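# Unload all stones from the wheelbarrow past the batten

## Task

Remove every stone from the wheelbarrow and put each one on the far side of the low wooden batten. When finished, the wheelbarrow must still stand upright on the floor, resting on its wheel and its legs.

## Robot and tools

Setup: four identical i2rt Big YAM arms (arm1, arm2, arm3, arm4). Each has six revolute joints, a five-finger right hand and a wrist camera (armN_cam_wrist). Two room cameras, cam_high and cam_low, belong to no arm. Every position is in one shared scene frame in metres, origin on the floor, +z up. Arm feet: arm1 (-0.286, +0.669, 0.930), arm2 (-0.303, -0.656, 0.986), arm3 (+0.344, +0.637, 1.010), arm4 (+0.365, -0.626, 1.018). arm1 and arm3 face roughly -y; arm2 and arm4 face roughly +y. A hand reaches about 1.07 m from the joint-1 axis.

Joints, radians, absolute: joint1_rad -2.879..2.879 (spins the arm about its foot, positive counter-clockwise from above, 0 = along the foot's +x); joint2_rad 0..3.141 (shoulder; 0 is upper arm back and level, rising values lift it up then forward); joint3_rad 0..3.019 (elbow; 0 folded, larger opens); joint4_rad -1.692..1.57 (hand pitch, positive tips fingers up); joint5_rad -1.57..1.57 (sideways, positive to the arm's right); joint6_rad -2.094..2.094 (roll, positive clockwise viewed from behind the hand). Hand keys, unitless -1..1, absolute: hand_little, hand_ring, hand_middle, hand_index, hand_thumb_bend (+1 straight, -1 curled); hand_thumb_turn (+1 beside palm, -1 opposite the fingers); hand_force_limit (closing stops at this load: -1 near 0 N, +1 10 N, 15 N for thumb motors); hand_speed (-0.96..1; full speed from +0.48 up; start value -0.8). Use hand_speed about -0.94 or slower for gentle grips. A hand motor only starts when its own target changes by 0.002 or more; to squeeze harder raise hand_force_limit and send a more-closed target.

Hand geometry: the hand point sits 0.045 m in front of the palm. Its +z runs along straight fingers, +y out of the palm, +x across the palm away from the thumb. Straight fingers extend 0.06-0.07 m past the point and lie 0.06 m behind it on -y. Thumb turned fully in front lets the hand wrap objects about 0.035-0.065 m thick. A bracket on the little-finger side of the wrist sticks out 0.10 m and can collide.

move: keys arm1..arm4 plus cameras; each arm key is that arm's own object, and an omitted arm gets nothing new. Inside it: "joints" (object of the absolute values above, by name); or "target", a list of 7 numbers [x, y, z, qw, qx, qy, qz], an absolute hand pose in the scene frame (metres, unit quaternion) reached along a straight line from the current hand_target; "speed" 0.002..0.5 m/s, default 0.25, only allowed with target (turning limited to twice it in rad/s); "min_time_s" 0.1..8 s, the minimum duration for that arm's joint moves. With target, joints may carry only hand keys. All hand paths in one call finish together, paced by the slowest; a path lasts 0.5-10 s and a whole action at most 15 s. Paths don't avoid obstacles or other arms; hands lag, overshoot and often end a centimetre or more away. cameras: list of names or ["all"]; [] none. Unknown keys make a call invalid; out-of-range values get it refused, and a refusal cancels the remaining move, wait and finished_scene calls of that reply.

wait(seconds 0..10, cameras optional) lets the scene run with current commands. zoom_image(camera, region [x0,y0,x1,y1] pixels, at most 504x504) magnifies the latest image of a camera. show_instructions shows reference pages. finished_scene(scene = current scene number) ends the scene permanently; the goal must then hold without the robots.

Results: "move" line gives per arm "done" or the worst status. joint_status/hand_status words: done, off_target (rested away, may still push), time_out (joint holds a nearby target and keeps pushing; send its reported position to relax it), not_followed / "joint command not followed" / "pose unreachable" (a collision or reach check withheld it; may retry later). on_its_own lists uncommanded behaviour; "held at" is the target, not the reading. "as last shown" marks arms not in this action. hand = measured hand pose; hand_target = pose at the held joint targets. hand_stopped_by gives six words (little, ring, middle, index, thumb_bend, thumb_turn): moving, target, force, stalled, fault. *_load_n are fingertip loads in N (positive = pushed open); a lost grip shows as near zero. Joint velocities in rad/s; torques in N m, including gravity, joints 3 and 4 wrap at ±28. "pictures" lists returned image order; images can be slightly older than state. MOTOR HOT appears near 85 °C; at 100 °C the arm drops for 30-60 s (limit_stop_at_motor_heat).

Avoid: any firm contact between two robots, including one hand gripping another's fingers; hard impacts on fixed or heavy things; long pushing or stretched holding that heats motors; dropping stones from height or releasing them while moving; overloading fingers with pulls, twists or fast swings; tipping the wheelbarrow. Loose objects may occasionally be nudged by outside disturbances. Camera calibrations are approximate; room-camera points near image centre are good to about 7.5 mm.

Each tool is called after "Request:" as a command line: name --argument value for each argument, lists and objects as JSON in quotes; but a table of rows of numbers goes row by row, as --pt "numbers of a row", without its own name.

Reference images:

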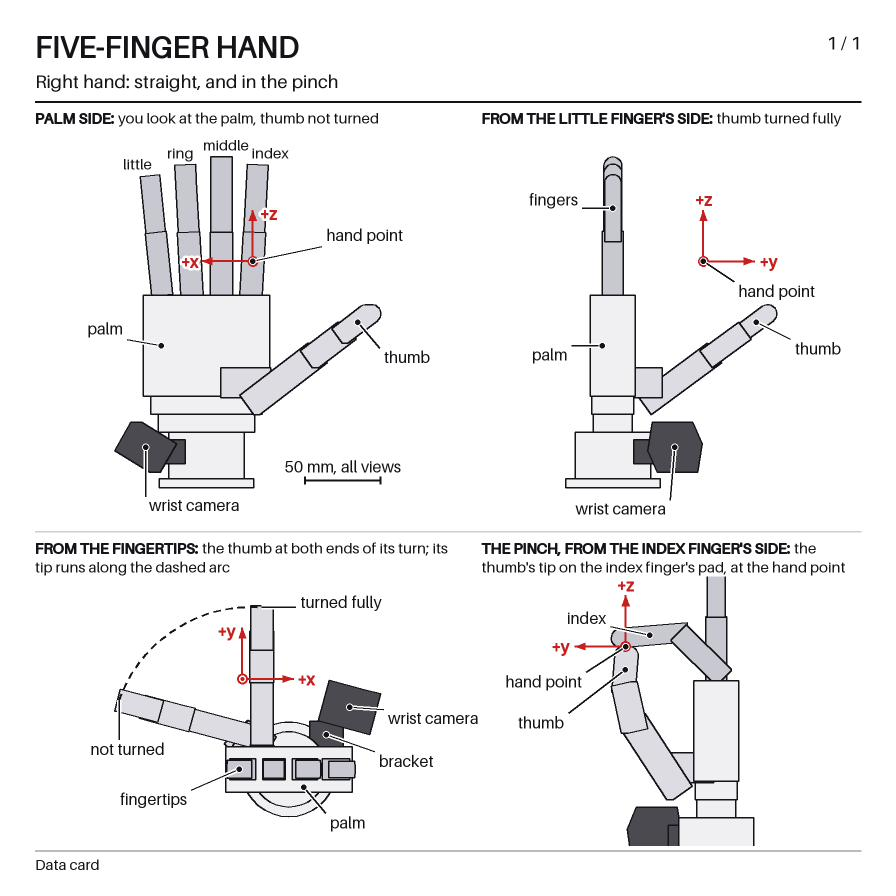

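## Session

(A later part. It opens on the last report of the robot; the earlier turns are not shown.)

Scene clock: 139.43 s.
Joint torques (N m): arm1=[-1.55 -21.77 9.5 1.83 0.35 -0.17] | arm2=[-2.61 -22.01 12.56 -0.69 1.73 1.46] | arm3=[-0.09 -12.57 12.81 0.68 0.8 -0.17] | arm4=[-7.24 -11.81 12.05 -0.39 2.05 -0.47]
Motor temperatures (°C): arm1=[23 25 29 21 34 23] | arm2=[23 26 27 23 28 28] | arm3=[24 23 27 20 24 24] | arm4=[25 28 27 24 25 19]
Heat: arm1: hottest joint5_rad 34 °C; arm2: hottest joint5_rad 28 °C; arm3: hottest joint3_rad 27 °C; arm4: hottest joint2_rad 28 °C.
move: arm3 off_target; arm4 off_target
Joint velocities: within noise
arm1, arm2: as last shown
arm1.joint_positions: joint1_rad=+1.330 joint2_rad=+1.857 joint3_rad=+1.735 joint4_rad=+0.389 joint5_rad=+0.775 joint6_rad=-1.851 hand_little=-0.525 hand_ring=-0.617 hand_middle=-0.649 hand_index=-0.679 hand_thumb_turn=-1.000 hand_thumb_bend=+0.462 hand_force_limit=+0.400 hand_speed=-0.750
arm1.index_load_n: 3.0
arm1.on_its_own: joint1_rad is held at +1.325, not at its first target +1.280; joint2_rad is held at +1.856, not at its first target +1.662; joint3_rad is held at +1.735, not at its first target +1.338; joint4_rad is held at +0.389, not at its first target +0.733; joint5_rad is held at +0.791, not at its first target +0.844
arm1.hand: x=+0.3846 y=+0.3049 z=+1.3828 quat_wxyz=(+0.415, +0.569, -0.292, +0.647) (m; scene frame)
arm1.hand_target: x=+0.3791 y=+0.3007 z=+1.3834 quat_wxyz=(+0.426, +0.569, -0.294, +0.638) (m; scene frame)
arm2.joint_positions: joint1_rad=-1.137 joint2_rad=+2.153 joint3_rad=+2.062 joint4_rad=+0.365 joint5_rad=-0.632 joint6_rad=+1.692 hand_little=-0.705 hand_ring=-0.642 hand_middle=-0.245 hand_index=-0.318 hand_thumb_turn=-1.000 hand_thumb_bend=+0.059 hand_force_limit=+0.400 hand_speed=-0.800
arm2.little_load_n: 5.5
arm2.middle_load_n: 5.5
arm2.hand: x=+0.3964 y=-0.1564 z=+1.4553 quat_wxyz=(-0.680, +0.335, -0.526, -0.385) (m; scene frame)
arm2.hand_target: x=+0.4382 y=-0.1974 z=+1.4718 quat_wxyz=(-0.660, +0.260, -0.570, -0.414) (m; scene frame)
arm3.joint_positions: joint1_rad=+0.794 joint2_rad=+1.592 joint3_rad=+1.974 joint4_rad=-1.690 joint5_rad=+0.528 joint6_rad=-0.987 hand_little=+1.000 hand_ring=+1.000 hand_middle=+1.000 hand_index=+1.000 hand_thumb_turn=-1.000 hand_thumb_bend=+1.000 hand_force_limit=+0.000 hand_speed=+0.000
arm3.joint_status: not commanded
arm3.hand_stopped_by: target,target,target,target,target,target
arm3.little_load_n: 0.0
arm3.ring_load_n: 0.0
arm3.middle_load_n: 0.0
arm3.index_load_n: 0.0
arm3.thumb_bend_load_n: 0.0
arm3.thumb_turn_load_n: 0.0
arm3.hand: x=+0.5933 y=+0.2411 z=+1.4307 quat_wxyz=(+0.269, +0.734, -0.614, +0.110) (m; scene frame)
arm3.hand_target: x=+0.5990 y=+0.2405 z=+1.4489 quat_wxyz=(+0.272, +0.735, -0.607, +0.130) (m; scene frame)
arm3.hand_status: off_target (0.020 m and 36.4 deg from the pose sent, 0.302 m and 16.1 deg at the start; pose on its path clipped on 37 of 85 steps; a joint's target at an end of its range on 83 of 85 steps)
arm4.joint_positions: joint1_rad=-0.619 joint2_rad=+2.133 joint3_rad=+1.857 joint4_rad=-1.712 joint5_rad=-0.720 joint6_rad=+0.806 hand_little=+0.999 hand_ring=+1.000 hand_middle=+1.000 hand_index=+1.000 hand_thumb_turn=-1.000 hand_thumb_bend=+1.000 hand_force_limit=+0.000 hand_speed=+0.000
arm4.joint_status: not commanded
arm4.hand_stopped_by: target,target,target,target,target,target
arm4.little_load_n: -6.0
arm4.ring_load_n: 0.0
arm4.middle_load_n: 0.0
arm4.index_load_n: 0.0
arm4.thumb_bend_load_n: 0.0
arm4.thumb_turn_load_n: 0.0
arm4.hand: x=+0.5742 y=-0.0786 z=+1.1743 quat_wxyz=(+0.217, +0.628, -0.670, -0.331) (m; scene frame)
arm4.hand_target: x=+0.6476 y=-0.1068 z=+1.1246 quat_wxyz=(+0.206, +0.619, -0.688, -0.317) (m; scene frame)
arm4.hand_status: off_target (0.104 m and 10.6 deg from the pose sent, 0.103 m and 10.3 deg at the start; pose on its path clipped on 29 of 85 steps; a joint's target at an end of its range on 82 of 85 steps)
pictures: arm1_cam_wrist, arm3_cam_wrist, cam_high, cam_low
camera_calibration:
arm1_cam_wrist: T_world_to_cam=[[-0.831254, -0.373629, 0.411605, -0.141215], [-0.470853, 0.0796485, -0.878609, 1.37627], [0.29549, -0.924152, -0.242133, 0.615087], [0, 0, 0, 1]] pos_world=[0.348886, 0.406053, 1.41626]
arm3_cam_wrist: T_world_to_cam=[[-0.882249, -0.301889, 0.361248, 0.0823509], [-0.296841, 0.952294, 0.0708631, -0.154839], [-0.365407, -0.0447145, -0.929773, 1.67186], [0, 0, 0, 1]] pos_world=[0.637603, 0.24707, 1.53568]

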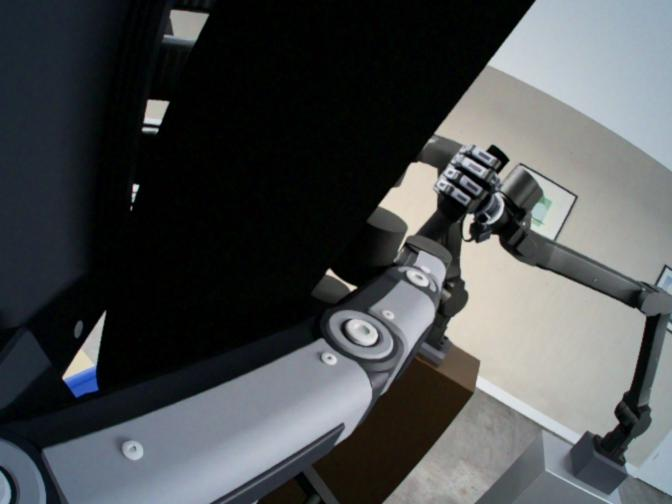

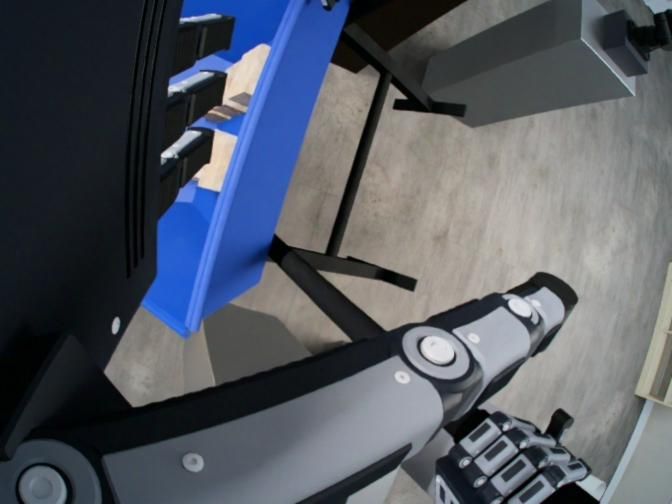

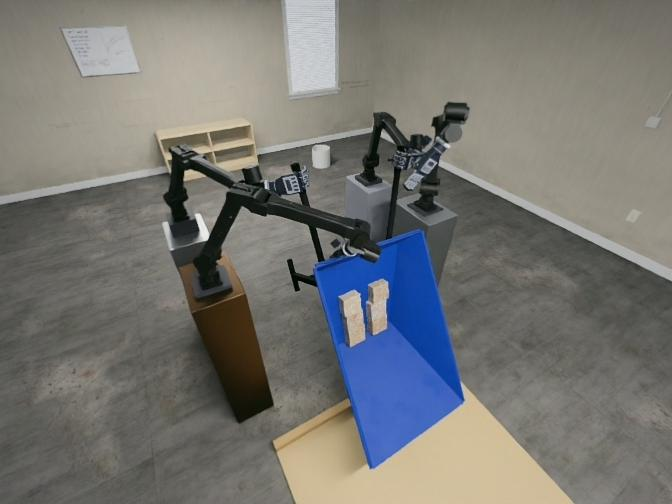

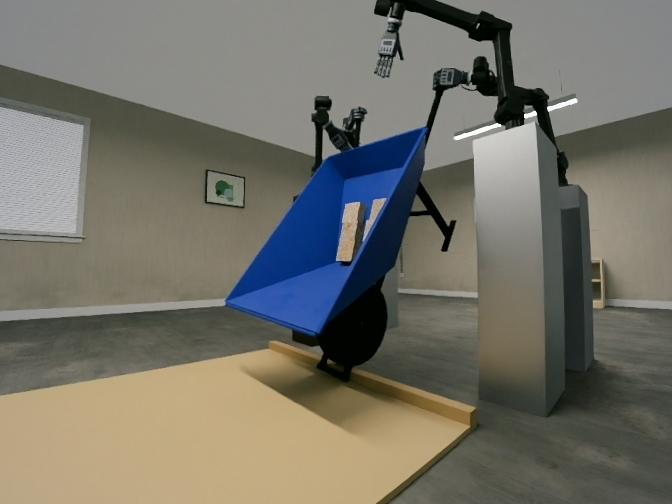

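Request:
move --arm3 '{"joints": {"joint1_rad": 1.5}, "min_time_s": 2}'

Request:
move --arm1 '{"target": [0.50, 0.285, 1.42, 0.4078, 0.5897, -0.2611, 0.6463], "speed": 0.12}' --arm2 '{"target": [0.54, -0.195, 1.49, 0.6549, -0.2604, 0.5727, 0.4185], "speed": 0.12}' --arm4 '{"target": [0.71, -0.10, 1.14, 0.2389, 0.6655, -0.6655, -0.2389], "speed": 0.12}' --cameras '["all"]'

Scene clock: 143.27 s.
Joint torques (N m): arm1=[-1.55 -21.77 9.5 1.83 0.36 -0.17] | arm2=[-2.61 -22.01 12.56 -0.7 1.73 1.46] | arm3=[-0.38 -12.51 12.74 0.64 0.74 -0.18] | arm4=[-7.3 -12.1 12.04 -0.4 2.05 -0.48]
Motor temperatures (°C): arm1=[23 26 29 21 33 23] | arm2=[23 27 28 23 28 28] | arm3=[24 23 28 20 23 24] | arm4=[25 28 28 24 25 19]
Heat: arm1: hottest joint5_rad 33 °C; arm2: hottest joint3_rad 28 °C; arm3: hottest joint3_rad 28 °C; arm4: hottest joint2_rad 28 °C.
move: arm3 done
Joint velocities: within noise
arm1, arm2, arm4: as last shown
arm1.middle_load_n: 11.0
arm1.index_load_n: 3.5
arm1.on_its_own: joint1_rad is held at +1.325, not at its first target +1.280; joint2_rad is held at +1.856, not at its first target +1.662; joint3_rad is held at +1.735, not at its first target +1.338; joint4_rad is held at +0.389, not at its first target +0.733; joint5_rad is held at +0.791, not at its first target +0.844
arm2.little_load_n: 5.0
arm2.middle_load_n: 5.0
arm3.joint_positions: joint1_rad=+1.495 joint2_rad=+1.592 joint3_rad=+1.974 joint4_rad=-1.690 joint5_rad=+0.530 joint6_rad=-0.988 hand_little=+1.000 hand_ring=+1.000 hand_middle=+1.000 hand_index=+1.000 hand_thumb_turn=-1.000 hand_thumb_bend=+1.000 hand_force_limit=+0.000 hand_speed=+0.000
arm3.joint_status: all done
arm3.hand_stopped_by: target,target,target,target,target,target
arm3.little_load_n: 0.0
arm3.ring_load_n: 0.0
arm3.middle_load_n: 0.0
arm3.index_load_n: 0.0
arm3.thumb_bend_load_n: 0.0
arm3.thumb_turn_load_n: 0.0
arm3.hand: x=+0.7915 y=+0.4961 z=+1.4299 quat_wxyz=(+0.219, +0.900, -0.324, +0.194) (m; scene frame)
arm3.hand_target: x=+0.7956 y=+0.4974 z=+1.4477 quat_wxyz=(+0.214, +0.898, -0.319, +0.214) (m; scene frame)
arm3.hand_status: not commanded
pictures: none

Scene clock: 145.97 s.
Joint torques (N m): arm1=[-1.55 -25.47 12.57 1.07 0.93 -0.18] | arm2=[-0.56 -26.05 11.11 0.13 0.31 1.1] | arm3=[-0.44 -12.69 12.75 0.69 0.73 -0.18] | arm4=[-3.9 -15.03 12.12 -0.29 1.2 -0.29]
Motor temperatures (°C): arm1=[23 26 29 21 32 23] | arm2=[23 27 28 23 27 28] | arm3=[24 23 28 20 23 24] | arm4=[25 28 28 24 25 19]
Heat: arm1: hottest joint5_rad 32 °C; arm2: hottest joint3_rad 28 °C; arm3: hottest joint3_rad 28 °C; arm4: hottest joint2_rad 28 °C.
move: arm1 off_target; arm2 off_target; arm4 off_target
Joint velocities: within noise
arm1.joint_positions: joint1_rad=+1.340 joint2_rad=+2.199 joint3_rad=+2.374 joint4_rad=+0.056 joint5_rad=+0.687 joint6_rad=-1.849 hand_little=-0.525 hand_ring=-0.617 hand_middle=-0.649 hand_index=-0.678 hand_thumb_turn=-1.000 hand_thumb_bend=+0.462 hand_force_limit=+0.400 hand_speed=-0.750
arm1.joint_status: not commanded
arm1.hand_stopped_by: force,force,force,force,force,target
arm1.little_load_n: 0.0
arm1.ring_load_n: 0.0
arm1.middle_load_n: 11.0
arm1.index_load_n: 14.0
arm1.thumb_bend_load_n: 11.5
arm1.thumb_turn_load_n: 0.5
arm1.hand: x=+0.5060 y=+0.2914 z=+1.4144 quat_wxyz=(+0.392, +0.593, -0.254, +0.657) (m; scene frame)
arm1.hand_target: x=+0.4998 y=+0.2851 z=+1.4198 quat_wxyz=(+0.407, +0.590, -0.261, +0.647) (m; scene frame)
arm1.hand_status: off_target (0.010 m and 2.4 deg from the pose sent, 0.123 m and 4.4 deg at the start)
arm2.joint_positions: joint1_rad=-1.180 joint2_rad=+2.578 joint3_rad=+2.894 joint4_rad=-0.071 joint5_rad=-0.456 joint6_rad=+1.754 hand_little=-0.705 hand_ring=-0.641 hand_middle=-0.245 hand_index=-0.317 hand_thumb_turn=-1.000 hand_thumb_bend=+0.059 hand_force_limit=+0.400 hand_speed=-0.800
arm2.joint_status: not commanded
arm2.hand_stopped_by: force,force,force,force,force,target
arm2.little_load_n: 8.0
arm2.ring_load_n: 3.5
arm2.middle_load_n: 7.0
arm2.index_load_n: 3.0
arm2.thumb_bend_load_n: 12.0
arm2.thumb_turn_load_n: -7.5
arm2.hand: x=+0.5219 y=-0.1734 z=+1.4800 quat_wxyz=(-0.700, +0.240, -0.576, -0.348) (m; scene frame)
arm2.hand_target: x=+0.5361 y=-0.1973 z=+1.4878 quat_wxyz=(-0.678, +0.196, -0.597, -0.382) (m; scene frame)
arm2.hand_status: off_target (0.030 m and 9.8 deg from the pose sent, 0.153 m and 11.1 deg at the start; a joint's target at an end of its range on 31 of 81 steps)
arm3: as last shown
arm4.joint_positions: joint1_rad=-0.704 joint2_rad=+2.176 joint3_rad=+2.027 joint4_rad=-1.712 joint5_rad=-0.563 joint6_rad=+0.806 hand_little=+1.000 hand_ring=+1.000 hand_middle=+1.000 hand_index=+1.000 hand_thumb_turn=-1.000 hand_thumb_bend=+1.000 hand_force_limit=+0.000 hand_speed=+0.000
arm4.joint_status: not commanded
arm4.hand_stopped_by: target,target,target,target,target,target
arm4.little_load_n: -4.0
arm4.ring_load_n: -1.0
arm4.middle_load_n: 0.0
arm4.index_load_n: 0.0
arm4.thumb_bend_load_n: 0.0
arm4.thumb_turn_load_n: 0.0
arm4.hand: x=+0.6574 y=-0.0857 z=+1.1746 quat_wxyz=(+0.146, +0.646, -0.698, -0.271) (m; scene frame)
arm4.hand_target: x=+0.7056 y=-0.1039 z=+1.1406 quat_wxyz=(+0.139, +0.644, -0.706, -0.259) (m; scene frame)
arm4.hand_status: off_target (0.065 m and 12.1 deg from the pose sent, 0.142 m and 11.7 deg at the start; pose on its path clipped on 17 of 81 steps; a joint's target at an end of its range on 79 of 81 steps)
pictures: arm1_cam_wrist, arm2_cam_wrist, arm3_cam_wrist, arm4_cam_wrist, cam_high, cam_low
camera_calibration:
arm1_cam_wrist: T_world_to_cam=[[-0.77527, -0.446607, 0.446653, -0.114921], [-0.509386, 0.0239549, -0.860205, 1.47188], [0.373474, -0.894409, -0.246067, 0.531908], [0, 0, 0, 1]] pos_world=[0.462006, 0.38916, 1.44833]
arm2_cam_wrist: T_world_to_cam=[[-0.729143, 0.646333, -0.224952, 0.820705], [-0.594099, -0.434641, 0.676856, -0.770042], [0.339701, 0.627169, 0.700902, -0.988466], [0, 0, 0, 1]] pos_world=[0.476713, -0.245206, 1.39864]
arm3_cam_wrist: T_world_to_cam=[[-0.478171, -0.797163, 0.368624, 0.249862], [-0.840595, 0.537005, 0.0708905, 0.297551], [-0.254464, -0.275966, -0.926872, 1.77768], [0, 0, 0, 1]] pos_world=[0.821952, 0.529972, 1.53448]
arm4_cam_wrist: T_world_to_cam=[[-0.841714, -0.291666, 0.454366, -0.0030286], [0.186819, 0.632228, 0.751922, -0.961402], [-0.506573, 0.717788, -0.477666, 1.06899], [0, 0, 0, 1]] pos_world=[0.71858, -0.160365, 1.2349]

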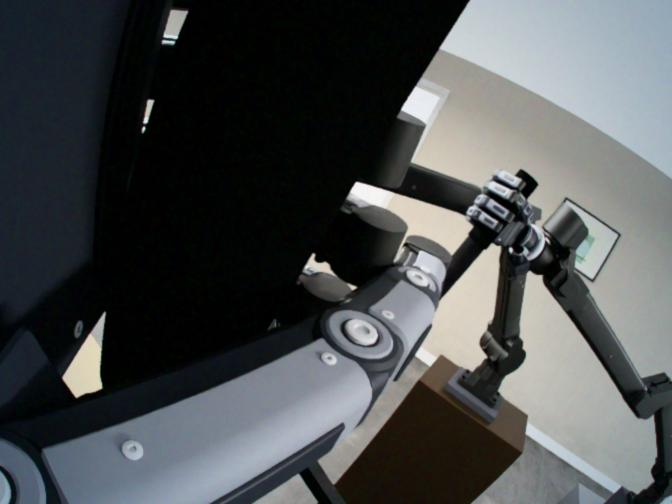

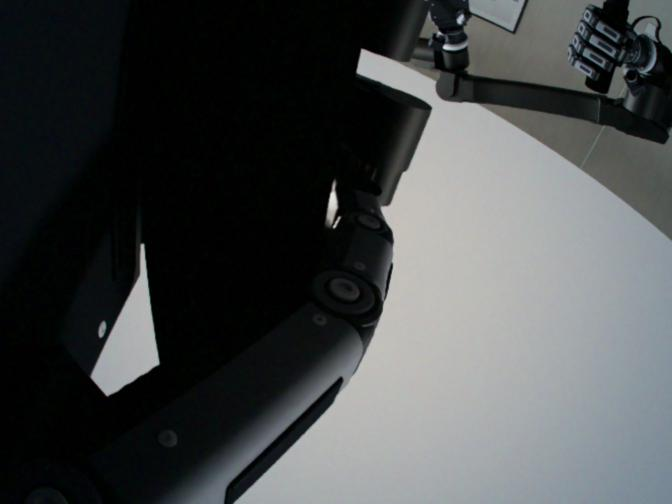

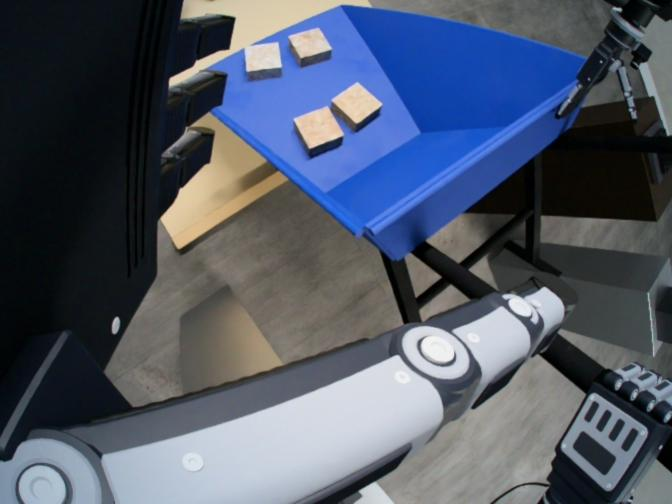

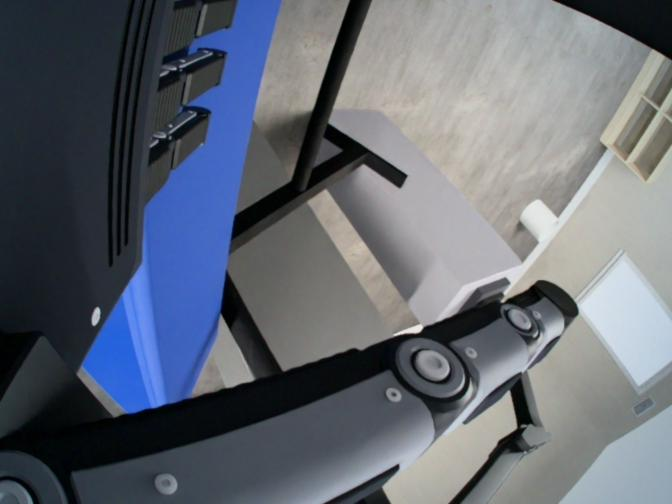

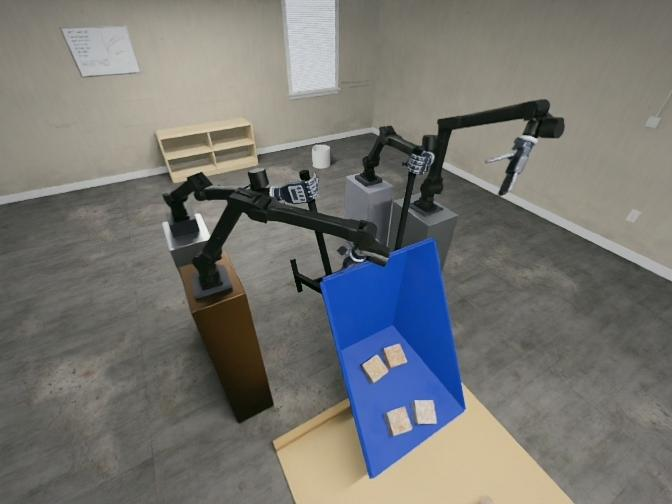

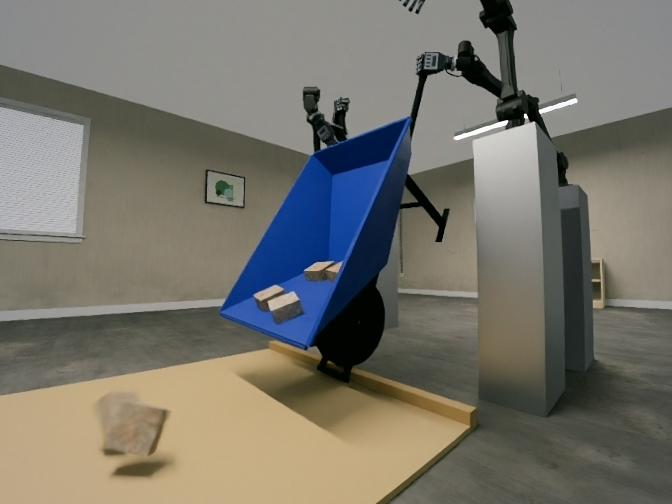

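Request:
wait --seconds 1 --cameras '["cam_high", "cam_low", "arm3_cam_wrist"]'

Scene clock: 147.10 s.
Joint torques (N m): arm1=[-1.55 -25.47 12.55 1.07 0.92 -0.18] | arm2=[-0.5 -26.05 11.11 0.14 0.31 1.1] | arm3=[-0.5 -12.63 12.81 0.64 0.73 -0.17] | arm4=[-4.01 -15.56 12.15 -0.21 1.21 -0.32]
Motor temperatures (°C): arm1=[23 26 29 21 32 23] | arm2=[23 27 28 23 27 28] | arm3=[24 23 28 20 23 24] | arm4=[25 28 28 24 25 19]
Heat: arm1: hottest joint5_rad 32 °C; arm2: hottest joint3_rad 28 °C; arm3: hottest joint3_rad 28 °C; arm4: hottest joint2_rad 28 °C.
Joint velocities: within noise
arm1.joint_positions: joint1_rad=+1.340 joint2_rad=+2.199 joint3_rad=+2.374 joint4_rad=+0.056 joint5_rad=+0.687 joint6_rad=-1.849 hand_little=-0.525 hand_ring=-0.617 hand_middle=-0.649 hand_index=-0.678 hand_thumb_turn=-1.000 hand_thumb_bend=+0.462 hand_force_limit=+0.400 hand_speed=-0.750
arm1.joint_status: not commanded
arm1.hand_stopped_by: force,force,force,force,force,target
arm1.little_load_n: 0.0
arm1.ring_load_n: 0.0
arm1.middle_load_n: 11.5
arm1.index_load_n: 14.0
arm1.thumb_bend_load_n: 12.0
arm1.thumb_turn_load_n: 0.5
arm1.hand: x=+0.5060 y=+0.2914 z=+1.4144 quat_wxyz=(+0.392, +0.593, -0.254, +0.657) (m; scene frame)
arm1.hand_target: x=+0.4998 y=+0.2851 z=+1.4198 quat_wxyz=(+0.407, +0.590, -0.261, +0.647) (m; scene frame)
arm1.hand_status: off_target (0.010 m and 2.4 deg from the pose sent, 0.123 m and 4.4 deg at the start)
arm2.joint_positions: joint1_rad=-1.180 joint2_rad=+2.578 joint3_rad=+2.894 joint4_rad=-0.071 joint5_rad=-0.456 joint6_rad=+1.754 hand_little=-0.705 hand_ring=-0.641 hand_middle=-0.245 hand_index=-0.317 hand_thumb_turn=-1.000 hand_thumb_bend=+0.059 hand_force_limit=+0.400 hand_speed=-0.800
arm2.joint_status: not commanded
arm2.hand_stopped_by: force,force,force,force,force,target
arm2.little_load_n: 8.0
arm2.ring_load_n: 3.5
arm2.middle_load_n: 6.5
arm2.index_load_n: 3.0
arm2.thumb_bend_load_n: 12.0
arm2.thumb_turn_load_n: -7.5
arm2.hand: x=+0.5219 y=-0.1734 z=+1.4800 quat_wxyz=(-0.700, +0.240, -0.576, -0.348) (m; scene frame)
arm2.hand_target: x=+0.5361 y=-0.1973 z=+1.4878 quat_wxyz=(-0.678, +0.196, -0.597, -0.382) (m; scene frame)
arm2.hand_status: off_target (0.030 m and 9.8 deg from the pose sent, 0.153 m and 11.1 deg at the start; a joint's target at an end of its range on 31 of 81 steps)
arm3.joint_positions: joint1_rad=+1.495 joint2_rad=+1.592 joint3_rad=+1.974 joint4_rad=-1.690 joint5_rad=+0.530 joint6_rad=-0.988 hand_little=+1.000 hand_ring=+1.000 hand_middle=+1.000 hand_index=+1.000 hand_thumb_turn=-1.000 hand_thumb_bend=+1.000 hand_force_limit=+0.000 hand_speed=+0.000
arm3.joint_status: not commanded
arm3.hand_stopped_by: target,target,target,target,target,target
arm3.little_load_n: 0.0
arm3.ring_load_n: 0.0
arm3.middle_load_n: 0.0
arm3.index_load_n: 0.0
arm3.thumb_bend_load_n: 0.0
arm3.thumb_turn_load_n: 0.0
arm3.hand: x=+0.7915 y=+0.4961 z=+1.4299 quat_wxyz=(+0.219, +0.900, -0.324, +0.194) (m; scene frame)
arm3.hand_target: x=+0.7956 y=+0.4974 z=+1.4477 quat_wxyz=(+0.214, +0.898, -0.319, +0.214) (m; scene frame)
arm3.hand_status: not commanded
arm4.joint_positions: joint1_rad=-0.704 joint2_rad=+2.176 joint3_rad=+2.027 joint4_rad=-1.712 joint5_rad=-0.563 joint6_rad=+0.806 hand_little=+1.000 hand_ring=+1.000 hand_middle=+1.000 hand_index=+1.000 hand_thumb_turn=-1.000 hand_thumb_bend=+1.000 hand_force_limit=+0.000 hand_speed=+0.000
arm4.joint_status: not commanded
arm4.hand_stopped_by: target,target,target,target,target,target
arm4.little_load_n: -4.0
arm4.ring_load_n: -1.0
arm4.middle_load_n: 0.0
arm4.index_load_n: 0.0
arm4.thumb_bend_load_n: 0.0
arm4.thumb_turn_load_n: 0.0
arm4.hand: x=+0.6574 y=-0.0857 z=+1.1746 quat_wxyz=(+0.146, +0.646, -0.698, -0.271) (m; scene frame)
arm4.hand_target: x=+0.7056 y=-0.1039 z=+1.1406 quat_wxyz=(+0.139, +0.644, -0.706, -0.259) (m; scene frame)
arm4.hand_status: off_target (0.065 m and 12.1 deg from the pose sent, 0.142 m and 11.7 deg at the start; pose on its path clipped on 17 of 81 steps; a joint's target at an end of its range on 79 of 81 steps)
wait: 1.00 s; at rest by 0.13 s
pictures: arm3_cam_wrist, cam_high, cam_low
camera_calibration:
arm3_cam_wrist: T_world_to_cam=[[-0.478171, -0.797163, 0.368624, 0.249862], [-0.840595, 0.537005, 0.0708905, 0.297551], [-0.254464, -0.275966, -0.926872, 1.77768], [0, 0, 0, 1]] pos_world=[0.821952, 0.529972, 1.53448]

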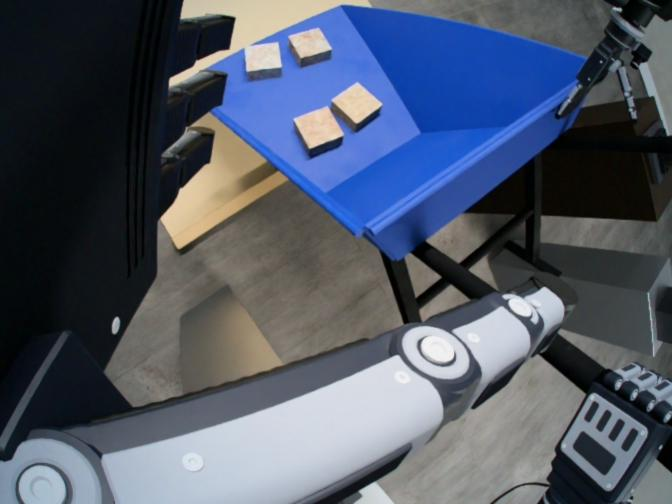

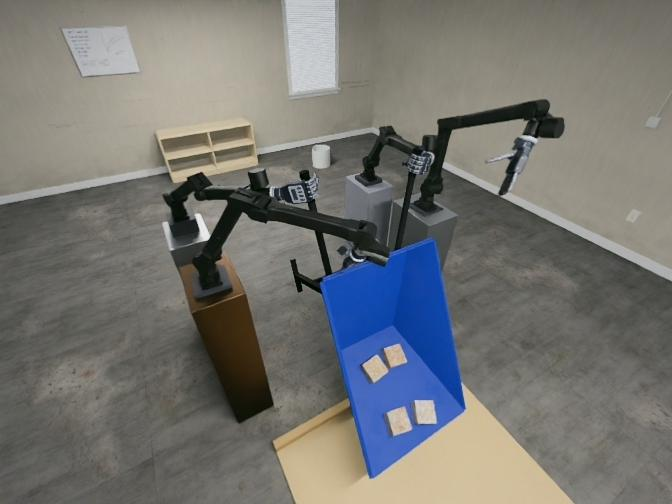

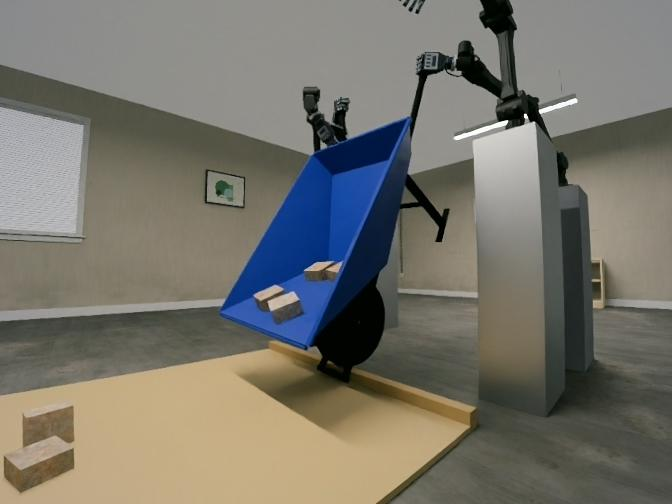

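Request:
move --arm1 '{"target": [0.44, 0.288, 1.405, 0.4078, 0.5897, -0.2611, 0.6463], "speed": 0.25}' --arm2 '{"target": [0.47, -0.195, 1.48, 0.6549, -0.2604, 0.5727, 0.4185], "speed": 0.25}'

Request:
move --arm1 '{"target": [0.53, 0.285, 1.425, 0.4078, 0.5897, -0.2611, 0.6463], "speed": 0.5}' --arm2 '{"target": [0.57, -0.195, 1.49, 0.6549, -0.2604, 0.5727, 0.4185], "speed": 0.5}' --cameras '["cam_high", "cam_low", "arm3_cam_wrist"]'

Scene clock: 150.10 s.
Joint torques (N m): arm1=[-1.73 -26.17 7.86 1.84 0.58 -0.16] | arm2=[-0.56 -27.52 6.32 1.02 -0.19 1.14] | arm3=[-0.44 -12.69 12.77 0.65 0.74 -0.18] | arm4=[-7.47 -15.03 11.89 -0.2 2.58 -0.64]
Motor temperatures (°C): arm1=[23 26 29 21 31 23] | arm2=[23 27 28 23 27 27] | arm3=[24 23 28 20 23 24] | arm4=[25 28 29 24 25 19]
Heat: arm1: hottest joint5_rad 31 °C; arm2: hottest joint3_rad 28 °C; arm3: hottest joint3_rad 28 °C; arm4: hottest joint3_rad 29 °C.
move: arm1 off_target; arm2 off_target
Joint velocities: within noise
arm1.joint_positions: joint1_rad=+1.326 joint2_rad=+2.010 joint3_rad=+2.025 joint4_rad=+0.221 joint5_rad=+0.682 joint6_rad=-1.845 hand_little=-0.525 hand_ring=-0.617 hand_middle=-0.649 hand_index=-0.678 hand_thumb_turn=-1.000 hand_thumb_bend=+0.462 hand_force_limit=+0.400 hand_speed=-0.750
arm1.joint_status: not commanded
arm1.hand_stopped_by: force,force,force,force,force,target
arm1.little_load_n: 0.0
arm1.ring_load_n: 0.0
arm1.middle_load_n: 11.0
arm1.index_load_n: 11.5
arm1.thumb_bend_load_n: 12.0
arm1.thumb_turn_load_n: 0.5
arm1.hand: x=+0.4537 y=+0.2930 z=+1.4024 quat_wxyz=(+0.394, +0.589, -0.257, +0.657) (m; scene frame)
arm1.hand_target: x=+0.4406 y=+0.2880 z=+1.4052 quat_wxyz=(+0.408, +0.590, -0.261, +0.646) (m; scene frame)
arm1.hand_status: off_target (0.015 m and 2.1 deg from the pose sent, 0.067 m and 2.4 deg at the start)
arm2.joint_positions: joint1_rad=-1.177 joint2_rad=+2.314 joint3_rad=+2.374 joint4_rad=+0.207 joint5_rad=-0.602 joint6_rad=+1.731 hand_little=-0.704 hand_ring=-0.641 hand_middle=-0.245 hand_index=-0.317 hand_thumb_turn=-1.000 hand_thumb_bend=+0.059 hand_force_limit=+0.400 hand_speed=-0.800
arm2.joint_status: not commanded
arm2.hand_stopped_by: force,force,force,force,force,target
arm2.little_load_n: 8.5
arm2.ring_load_n: 3.0
arm2.middle_load_n: 6.5
arm2.index_load_n: 3.5
arm2.thumb_bend_load_n: 12.0
arm2.thumb_turn_load_n: -7.0
arm2.hand: x=+0.4622 y=-0.1719 z=+1.4690 quat_wxyz=(-0.683, +0.302, -0.546, -0.378) (m; scene frame)
arm2.hand_target: x=+0.4705 y=-0.1947 z=+1.4798 quat_wxyz=(-0.656, +0.263, -0.572, -0.416) (m; scene frame)
arm2.hand_status: off_target (0.027 m and 8.0 deg from the pose sent, 0.056 m and 9.8 deg at the start)
arm3, arm4: as last shown
arm4.joint_positions: joint1_rad=-0.651 joint2_rad=+2.176 joint3_rad=+2.028 joint4_rad=-1.712 joint5_rad=-0.601 joint6_rad=+0.846 hand_little=+0.999 hand_ring=+0.999 hand_middle=+1.000 hand_index=+1.000 hand_thumb_turn=-1.000 hand_thumb_bend=+1.000 hand_force_limit=+0.000 hand_speed=+0.000
arm4.little_load_n: -7.0
arm4.ring_load_n: -6.5
arm4.middle_load_n: -0.5
arm4.thumb_bend_load_n: -0.5
arm4.hand: x=+0.6273 y=-0.0638 z=+1.1808 quat_wxyz=(+0.158, +0.646, -0.691, -0.283) (m; scene frame)
arm4.hand_target: x=+0.7056 y=-0.1039 z=+1.1405 quat_wxyz=(+0.140, +0.644, -0.706, -0.259) (m; scene frame)
pictures: none

Scene clock: 152.37 s.
Joint torques (N m): arm1=[0.91 -25 14.22 1.63 -1.07 0.03] | arm2=[3.02 -25.64 8.46 1.58 -1.77 0.17] | arm3=[-0.62 -12.86 12.81 0.65 0.74 -0.18] | arm4=[-5.25 -14.92 11.18 -0.17 1.5 -0.53]
Motor temperatures (°C): arm1=[23 26 29 21 31 23] | arm2=[23 27 29 23 27 27] | arm3=[24 23 28 20 23 24] | arm4=[25 28 29 24 25 19]
Heat: arm1: hottest joint5_rad 31 °C; arm2: hottest joint3_rad 29 °C; arm3: hottest joint3_rad 28 °C; arm4: hottest joint3_rad 29 °C.
move: arm1 off_target; arm2 not_followed
Joint velocities: within noise
arm1.joint_positions: joint1_rad=+1.323 joint2_rad=+2.363 joint3_rad=+2.698 joint4_rad=-0.116 joint5_rad=+0.751 joint6_rad=-1.873 hand_little=-0.525 hand_ring=-0.617 hand_middle=-0.649 hand_index=-0.680 hand_thumb_turn=-1.000 hand_thumb_bend=+0.462 hand_force_limit=+0.400 hand_speed=-0.750
arm1.joint_status: not commanded
arm1.hand_stopped_by: force,force,force,force,force,target
arm1.little_load_n: 0.0
arm1.ring_load_n: 0.0
arm1.middle_load_n: 11.0
arm1.index_load_n: 0.0
arm1.thumb_bend_load_n: 12.5
arm1.thumb_turn_load_n: 2.0
arm1.hand: x=+0.5104 y=+0.2681 z=+1.4216 quat_wxyz=(+0.421, +0.591, -0.273, +0.631) (m; scene frame)
arm1.hand_target: x=+0.5274 y=+0.2861 z=+1.4242 quat_wxyz=(+0.407, +0.589, -0.260, +0.648) (m; scene frame)
arm1.hand_status: off_target (0.026 m and 2.7 deg from the pose sent, 0.080 m and 2.1 deg at the start)
arm2.joint_positions: joint1_rad=-1.201 joint2_rad=+2.344 joint3_rad=+2.425 joint4_rad=+0.187 joint5_rad=-0.546 joint6_rad=+1.715 hand_little=-0.705 hand_ring=-0.642 hand_middle=-0.245 hand_index=-0.317 hand_thumb_turn=-1.000 hand_thumb_bend=+0.059 hand_force_limit=+0.400 hand_speed=-0.800
arm2.joint_status: not commanded
arm2.hand_stopped_by: force,force,force,force,force,target
arm2.little_load_n: 6.5
arm2.ring_load_n: 0.0
arm2.middle_load_n: 7.5
arm2.index_load_n: 4.0
arm2.thumb_bend_load_n: 11.0
arm2.thumb_turn_load_n: -6.5
arm2.on_its_own: joint6_rad is held at +1.731, not at its first target +1.859
arm2.hand: x=+0.4888 y=-0.1913 z=+1.4700 quat_wxyz=(-0.701, +0.280, -0.554, -0.351) (m; scene frame)
arm2.hand_target: x=+0.4684 y=-0.1702 z=+1.4687 quat_wxyz=(-0.684, +0.302, -0.546, -0.377) (m; scene frame)
arm2.hand_status: not_followed (0.084 m and 9.9 deg from the pose sent, 0.112 m and 8.0 deg at the start)
arm3: as last shown
arm3.thumb_bend_load_n: -0.5
arm4.joint_positions: joint1_rad=-0.686 joint2_rad=+2.176 joint3_rad=+2.038 joint4_rad=-1.712 joint5_rad=-0.572 joint6_rad=+0.833 hand_little=+0.999 hand_ring=+1.000 hand_middle=+1.000 hand_index=+1.000 hand_thumb_turn=-1.000 hand_thumb_bend=+1.000 hand_force_limit=+0.000 hand_speed=+0.000
arm4.joint_status: not commanded
arm4.hand_stopped_by: target,target,target,target,target,target
arm4.little_load_n: -6.5
arm4.ring_load_n: -5.0
arm4.middle_load_n: 0.0
arm4.index_load_n: 0.0
arm4.thumb_bend_load_n: 0.0
arm4.thumb_turn_load_n: -0.5
arm4.hand: x=+0.6494 y=-0.0756 z=+1.1791 quat_wxyz=(+0.147, +0.644, -0.700, -0.273) (m; scene frame)
arm4.hand_target: x=+0.7055 y=-0.1039 z=+1.1405 quat_wxyz=(+0.140, +0.644, -0.706, -0.259) (m; scene frame)
arm4.hand_status: not commanded
pictures: arm3_cam_wrist, cam_high, cam_low
pose unreachable (arm2 arm): on one or more control steps of this call this arm could not follow its commanded pose, so it was not sent that pose on those steps. On the call's last step it was still not sent that pose. It may still have moved: this result reports where it is.
cause: moving toward the commanded pose would bring a part of the arm too close to another arm (this arm's hand and a part of the arm4 arm, 56 mm apart when this arm was first held).
camera_calibration:
arm3_cam_wrist: T_world_to_cam=[[-0.478171, -0.797163, 0.368624, 0.249862], [-0.840595, 0.537005, 0.0708905, 0.297551], [-0.254464, -0.275966, -0.926872, 1.77768], [0, 0, 0, 1]] pos_world=[0.821952, 0.529972, 1.53448]

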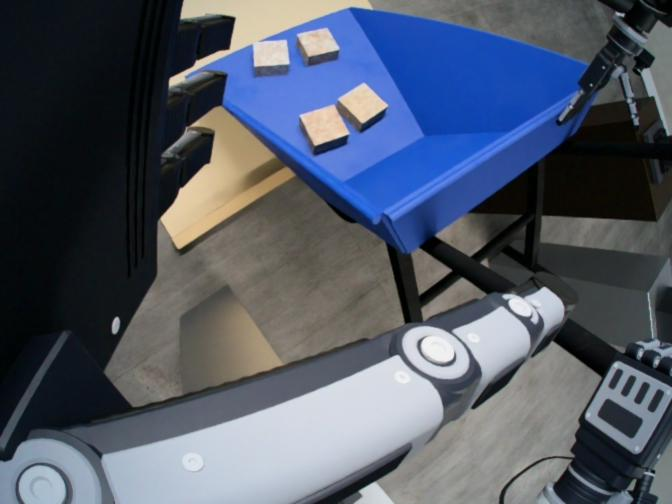

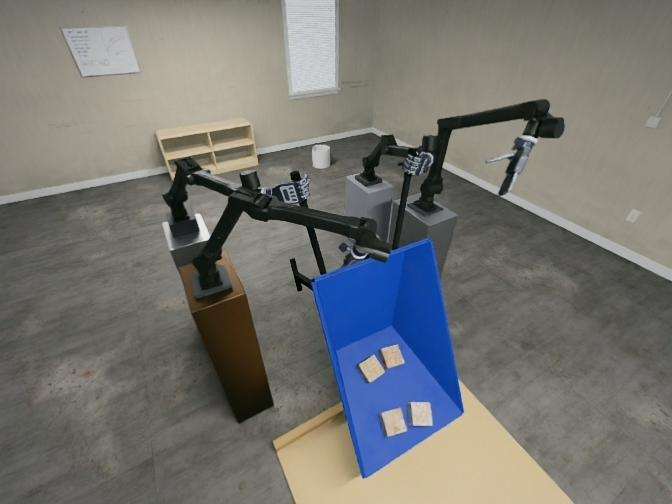

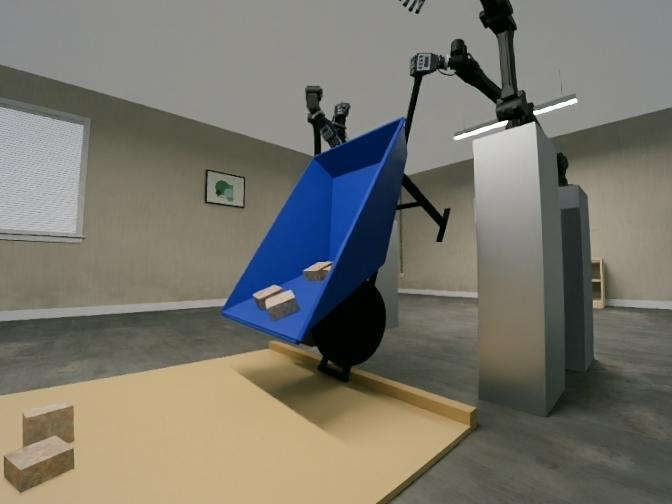

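Request:
move --arm4 '{"target": [0.60, -0.13, 1.45, 0.183, 0.683, -0.683, -0.183], "speed": 0.2}' --cameras '["arm4_cam_wrist", "cam_high", "cam_low"]'

Request:
move --arm4 '{"joints": {"joint1_rad": -1.5}, "min_time_s": 2}' --cameras '["arm4_cam_wrist", "cam_high", "cam_low"]'

Scene clock: 155.63 s.
Joint torques (N m): arm1=[1.38 -25.05 13.94 1.65 -1.1 0.03] | arm2=[3.6 -25.64 8.44 1.58 -0.83 0.16] | arm3=[-0.62 -12.69 12.75 0.65 0.74 -0.17] | arm4=[1.49 -14.39 10.44 0.28 -0.47 0.22]
Motor temperatures (°C): arm1=[23 26 30 21 31 22] | arm2=[23 27 29 23 27 26] | arm3=[24 23 28 20 23 24] | arm4=[25 28 29 24 25 19]
Heat: arm1: hottest joint5_rad 31 °C; arm2: hottest joint3_rad 29 °C; arm3: hottest joint3_rad 28 °C; arm4: hottest joint3_rad 29 °C.
move: arm4 off_target
Joint velocities: within noise
arm1, arm2, arm3: as last shown
arm1.joint_positions: joint1_rad=+1.318 joint2_rad=+2.364 joint3_rad=+2.702 joint4_rad=-0.117 joint5_rad=+0.751 joint6_rad=-1.873 hand_little=-0.525 hand_ring=-0.617 hand_middle=-0.649 hand_index=-0.680 hand_thumb_turn=-1.000 hand_thumb_bend=+0.462 hand_force_limit=+0.400 hand_speed=-0.750
arm1.index_load_n: 0.5
arm1.thumb_bend_load_n: 13.0
arm1.hand: x=+0.5082 y=+0.2641 z=+1.4225 quat_wxyz=(+0.423, +0.590, -0.275, +0.631) (m; scene frame)
arm1.hand_target: x=+0.5275 y=+0.2862 z=+1.4243 quat_wxyz=(+0.407, +0.589, -0.260, +0.648) (m; scene frame)
arm2.joint_positions: joint1_rad=-1.209 joint2_rad=+2.344 joint3_rad=+2.425 joint4_rad=+0.187 joint5_rad=-0.571 joint6_rad=+1.716 hand_little=-0.705 hand_ring=-0.642 hand_middle=-0.245 hand_index=-0.317 hand_thumb_turn=-1.000 hand_thumb_bend=+0.059 hand_force_limit=+0.400 hand_speed=-0.800
arm2.little_load_n: 7.0
arm2.thumb_turn_load_n: -7.0
arm2.on_its_own: joint6_rad is held at +1.731, not at its first target +1.859
arm2.hand: x=+0.4880 y=-0.1959 z=+1.4691 quat_wxyz=(-0.698, +0.287, -0.552, -0.354) (m; scene frame)
arm2.hand_target: x=+0.4684 y=-0.1702 z=+1.4687 quat_wxyz=(-0.684, +0.301, -0.546, -0.377) (m; scene frame)
arm4.joint_positions: joint1_rad=-0.691 joint2_rad=+1.668 joint3_rad=+1.981 joint4_rad=-1.706 joint5_rad=-0.549 joint6_rad=+1.051 hand_little=+1.000 hand_ring=+1.000 hand_middle=+1.000 hand_index=+1.000 hand_thumb_turn=-1.000 hand_thumb_bend=+1.000 hand_force_limit=+0.000 hand_speed=+0.000
arm4.joint_status: not commanded
arm4.hand_stopped_by: target,target,target,target,target,target
arm4.little_load_n: 0.0
arm4.ring_load_n: 0.0
arm4.middle_load_n: 0.0
arm4.index_load_n: 0.0
arm4.thumb_bend_load_n: 0.0
arm4.thumb_turn_load_n: 0.0
arm4.hand: x=+0.6015 y=-0.1338 z=+1.4346 quat_wxyz=(-0.043, +0.617, -0.734, -0.280) (m; scene frame)
arm4.hand_target: x=+0.5993 y=-0.1304 z=+1.4493 quat_wxyz=(-0.054, +0.616, -0.732, -0.284) (m; scene frame)
arm4.hand_status: off_target (0.016 m and 29.8 deg from the pose sent, 0.281 m and 12.1 deg at the start; pose on its path clipped on 40 of 80 steps; a joint's target at an end of its range on 78 of 80 steps)
pictures: arm4_cam_wrist, cam_high, cam_low
camera_calibration:
arm4_cam_wrist: T_world_to_cam=[[-0.967383, -0.186515, 0.171411, 0.313326], [0.0811685, 0.412761, 0.907216, -1.30469], [-0.239961, 0.891538, -0.384159, 0.928185], [0, 0, 0, 1]] pos_world=[0.631734, -0.230549, 1.4865]

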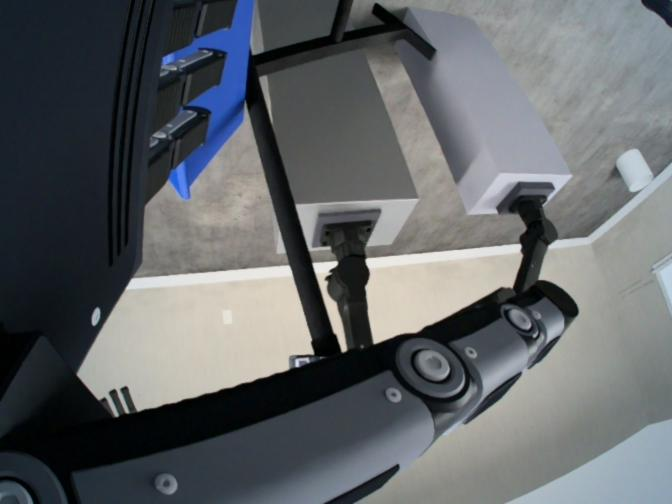

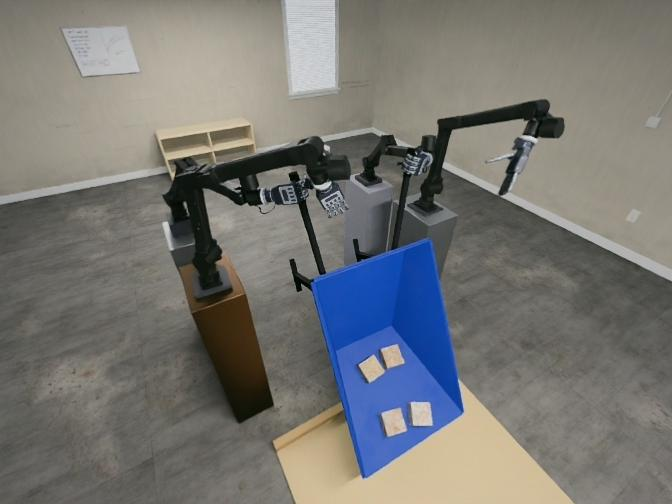

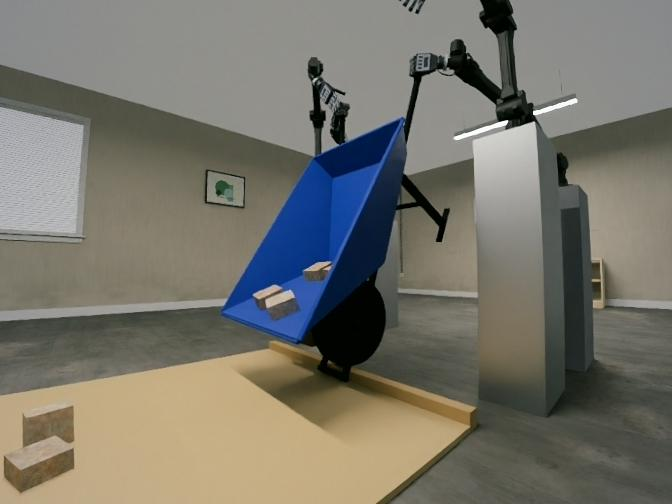

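Scene clock: 158.10 s.
Joint torques (N m): arm1=[1.38 -25.05 13.93 1.66 -1.1 0.03] | arm2=[3.6 -25.64 8.44 1.57 -0.84 0.16] | arm3=[-0.56 -12.45 12.72 0.65 0.74 -0.19] | arm4=[0.97 -14.56 10.51 0.25 -0.38 0.26]
Motor temperatures (°C): arm1=[23 26 30 21 31 22] | arm2=[23 28 29 23 26 26] | arm3=[24 23 28 20 23 24] | arm4=[25 28 29 24 24 19]
Heat: arm1: hottest joint5_rad 31 °C; arm2: hottest joint3_rad 29 °C; arm3: hottest joint3_rad 28 °C; arm4: hottest joint3_rad 29 °C.
move: arm4 done
Joint velocities: within noise
arm1, arm2, arm3: as last shown
arm1.middle_load_n: 10.5
arm1.index_load_n: 0.0
arm1.thumb_bend_load_n: 12.5
arm1.thumb_turn_load_n: 1.5
arm2.ring_load_n: -0.5
arm2.on_its_own: joint6_rad is held at +1.731, not at its first target +1.859
arm3.thumb_bend_load_n: 0.0
arm4.joint_positions: joint1_rad=-1.504 joint2_rad=+1.668 joint3_rad=+1.981 joint4_rad=-1.706 joint5_rad=-0.552 joint6_rad=+1.053 hand_little=+1.000 hand_ring=+1.000 hand_middle=+1.000 hand_index=+1.000 hand_thumb_turn=-1.000 hand_thumb_bend=+1.000 hand_force_limit=+0.000 hand_speed=+0.000
arm4.joint_status: all done
arm4.hand_stopped_by: target,target,target,target,target,target
arm4.little_load_n: 0.0
arm4.ring_load_n: 0.0
arm4.middle_load_n: 0.0
arm4.index_load_n: 0.0
arm4.thumb_bend_load_n: 0.0
arm4.thumb_turn_load_n: 0.0
arm4.hand: x=+0.8852 y=-0.4596 z=+1.4349 quat_wxyz=(-0.150, +0.276, -0.918, -0.242) (m; scene frame)
arm4.hand_target: x=+0.8866 y=-0.4572 z=+1.4491 quat_wxyz=(-0.163, +0.275, -0.917, -0.239) (m; scene frame)
arm4.hand_status: not commanded
pictures: arm4_cam_wrist, cam_high, cam_low
camera_calibration:
arm4_cam_wrist: T_world_to_cam=[[-0.799354, 0.575297, 0.173399, 0.725512], [0.356744, 0.222186, 0.907396, -1.52538], [0.483495, 0.78719, -0.382839, 0.596506], [0, 0, 0, 1]] pos_world=[0.835704, -0.548029, 1.48669]

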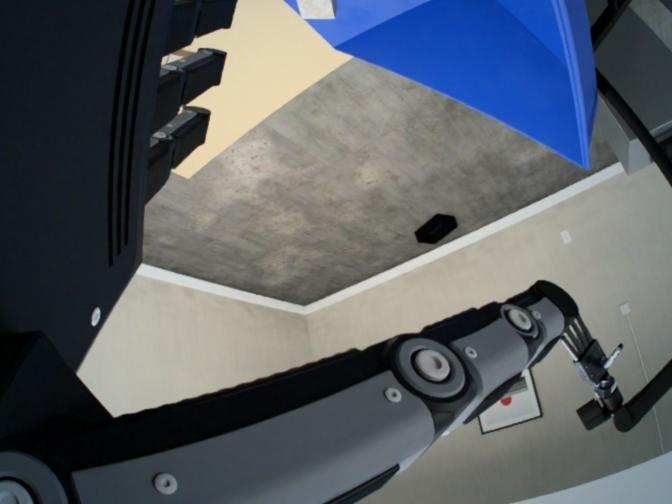

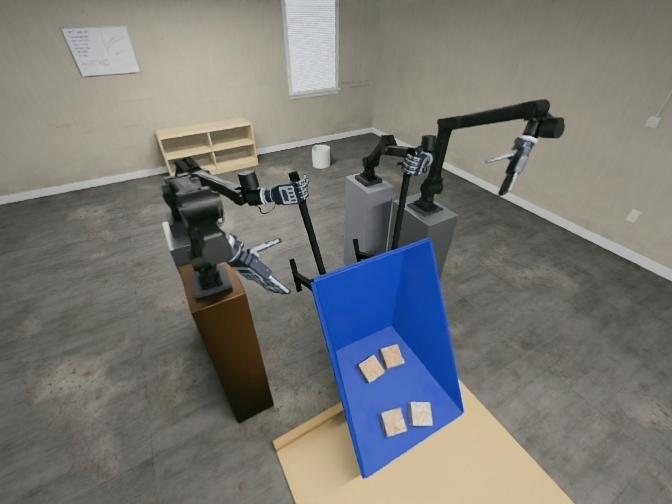

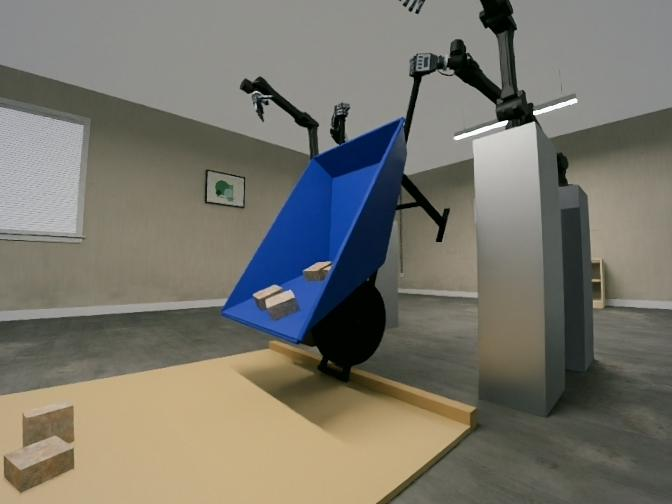

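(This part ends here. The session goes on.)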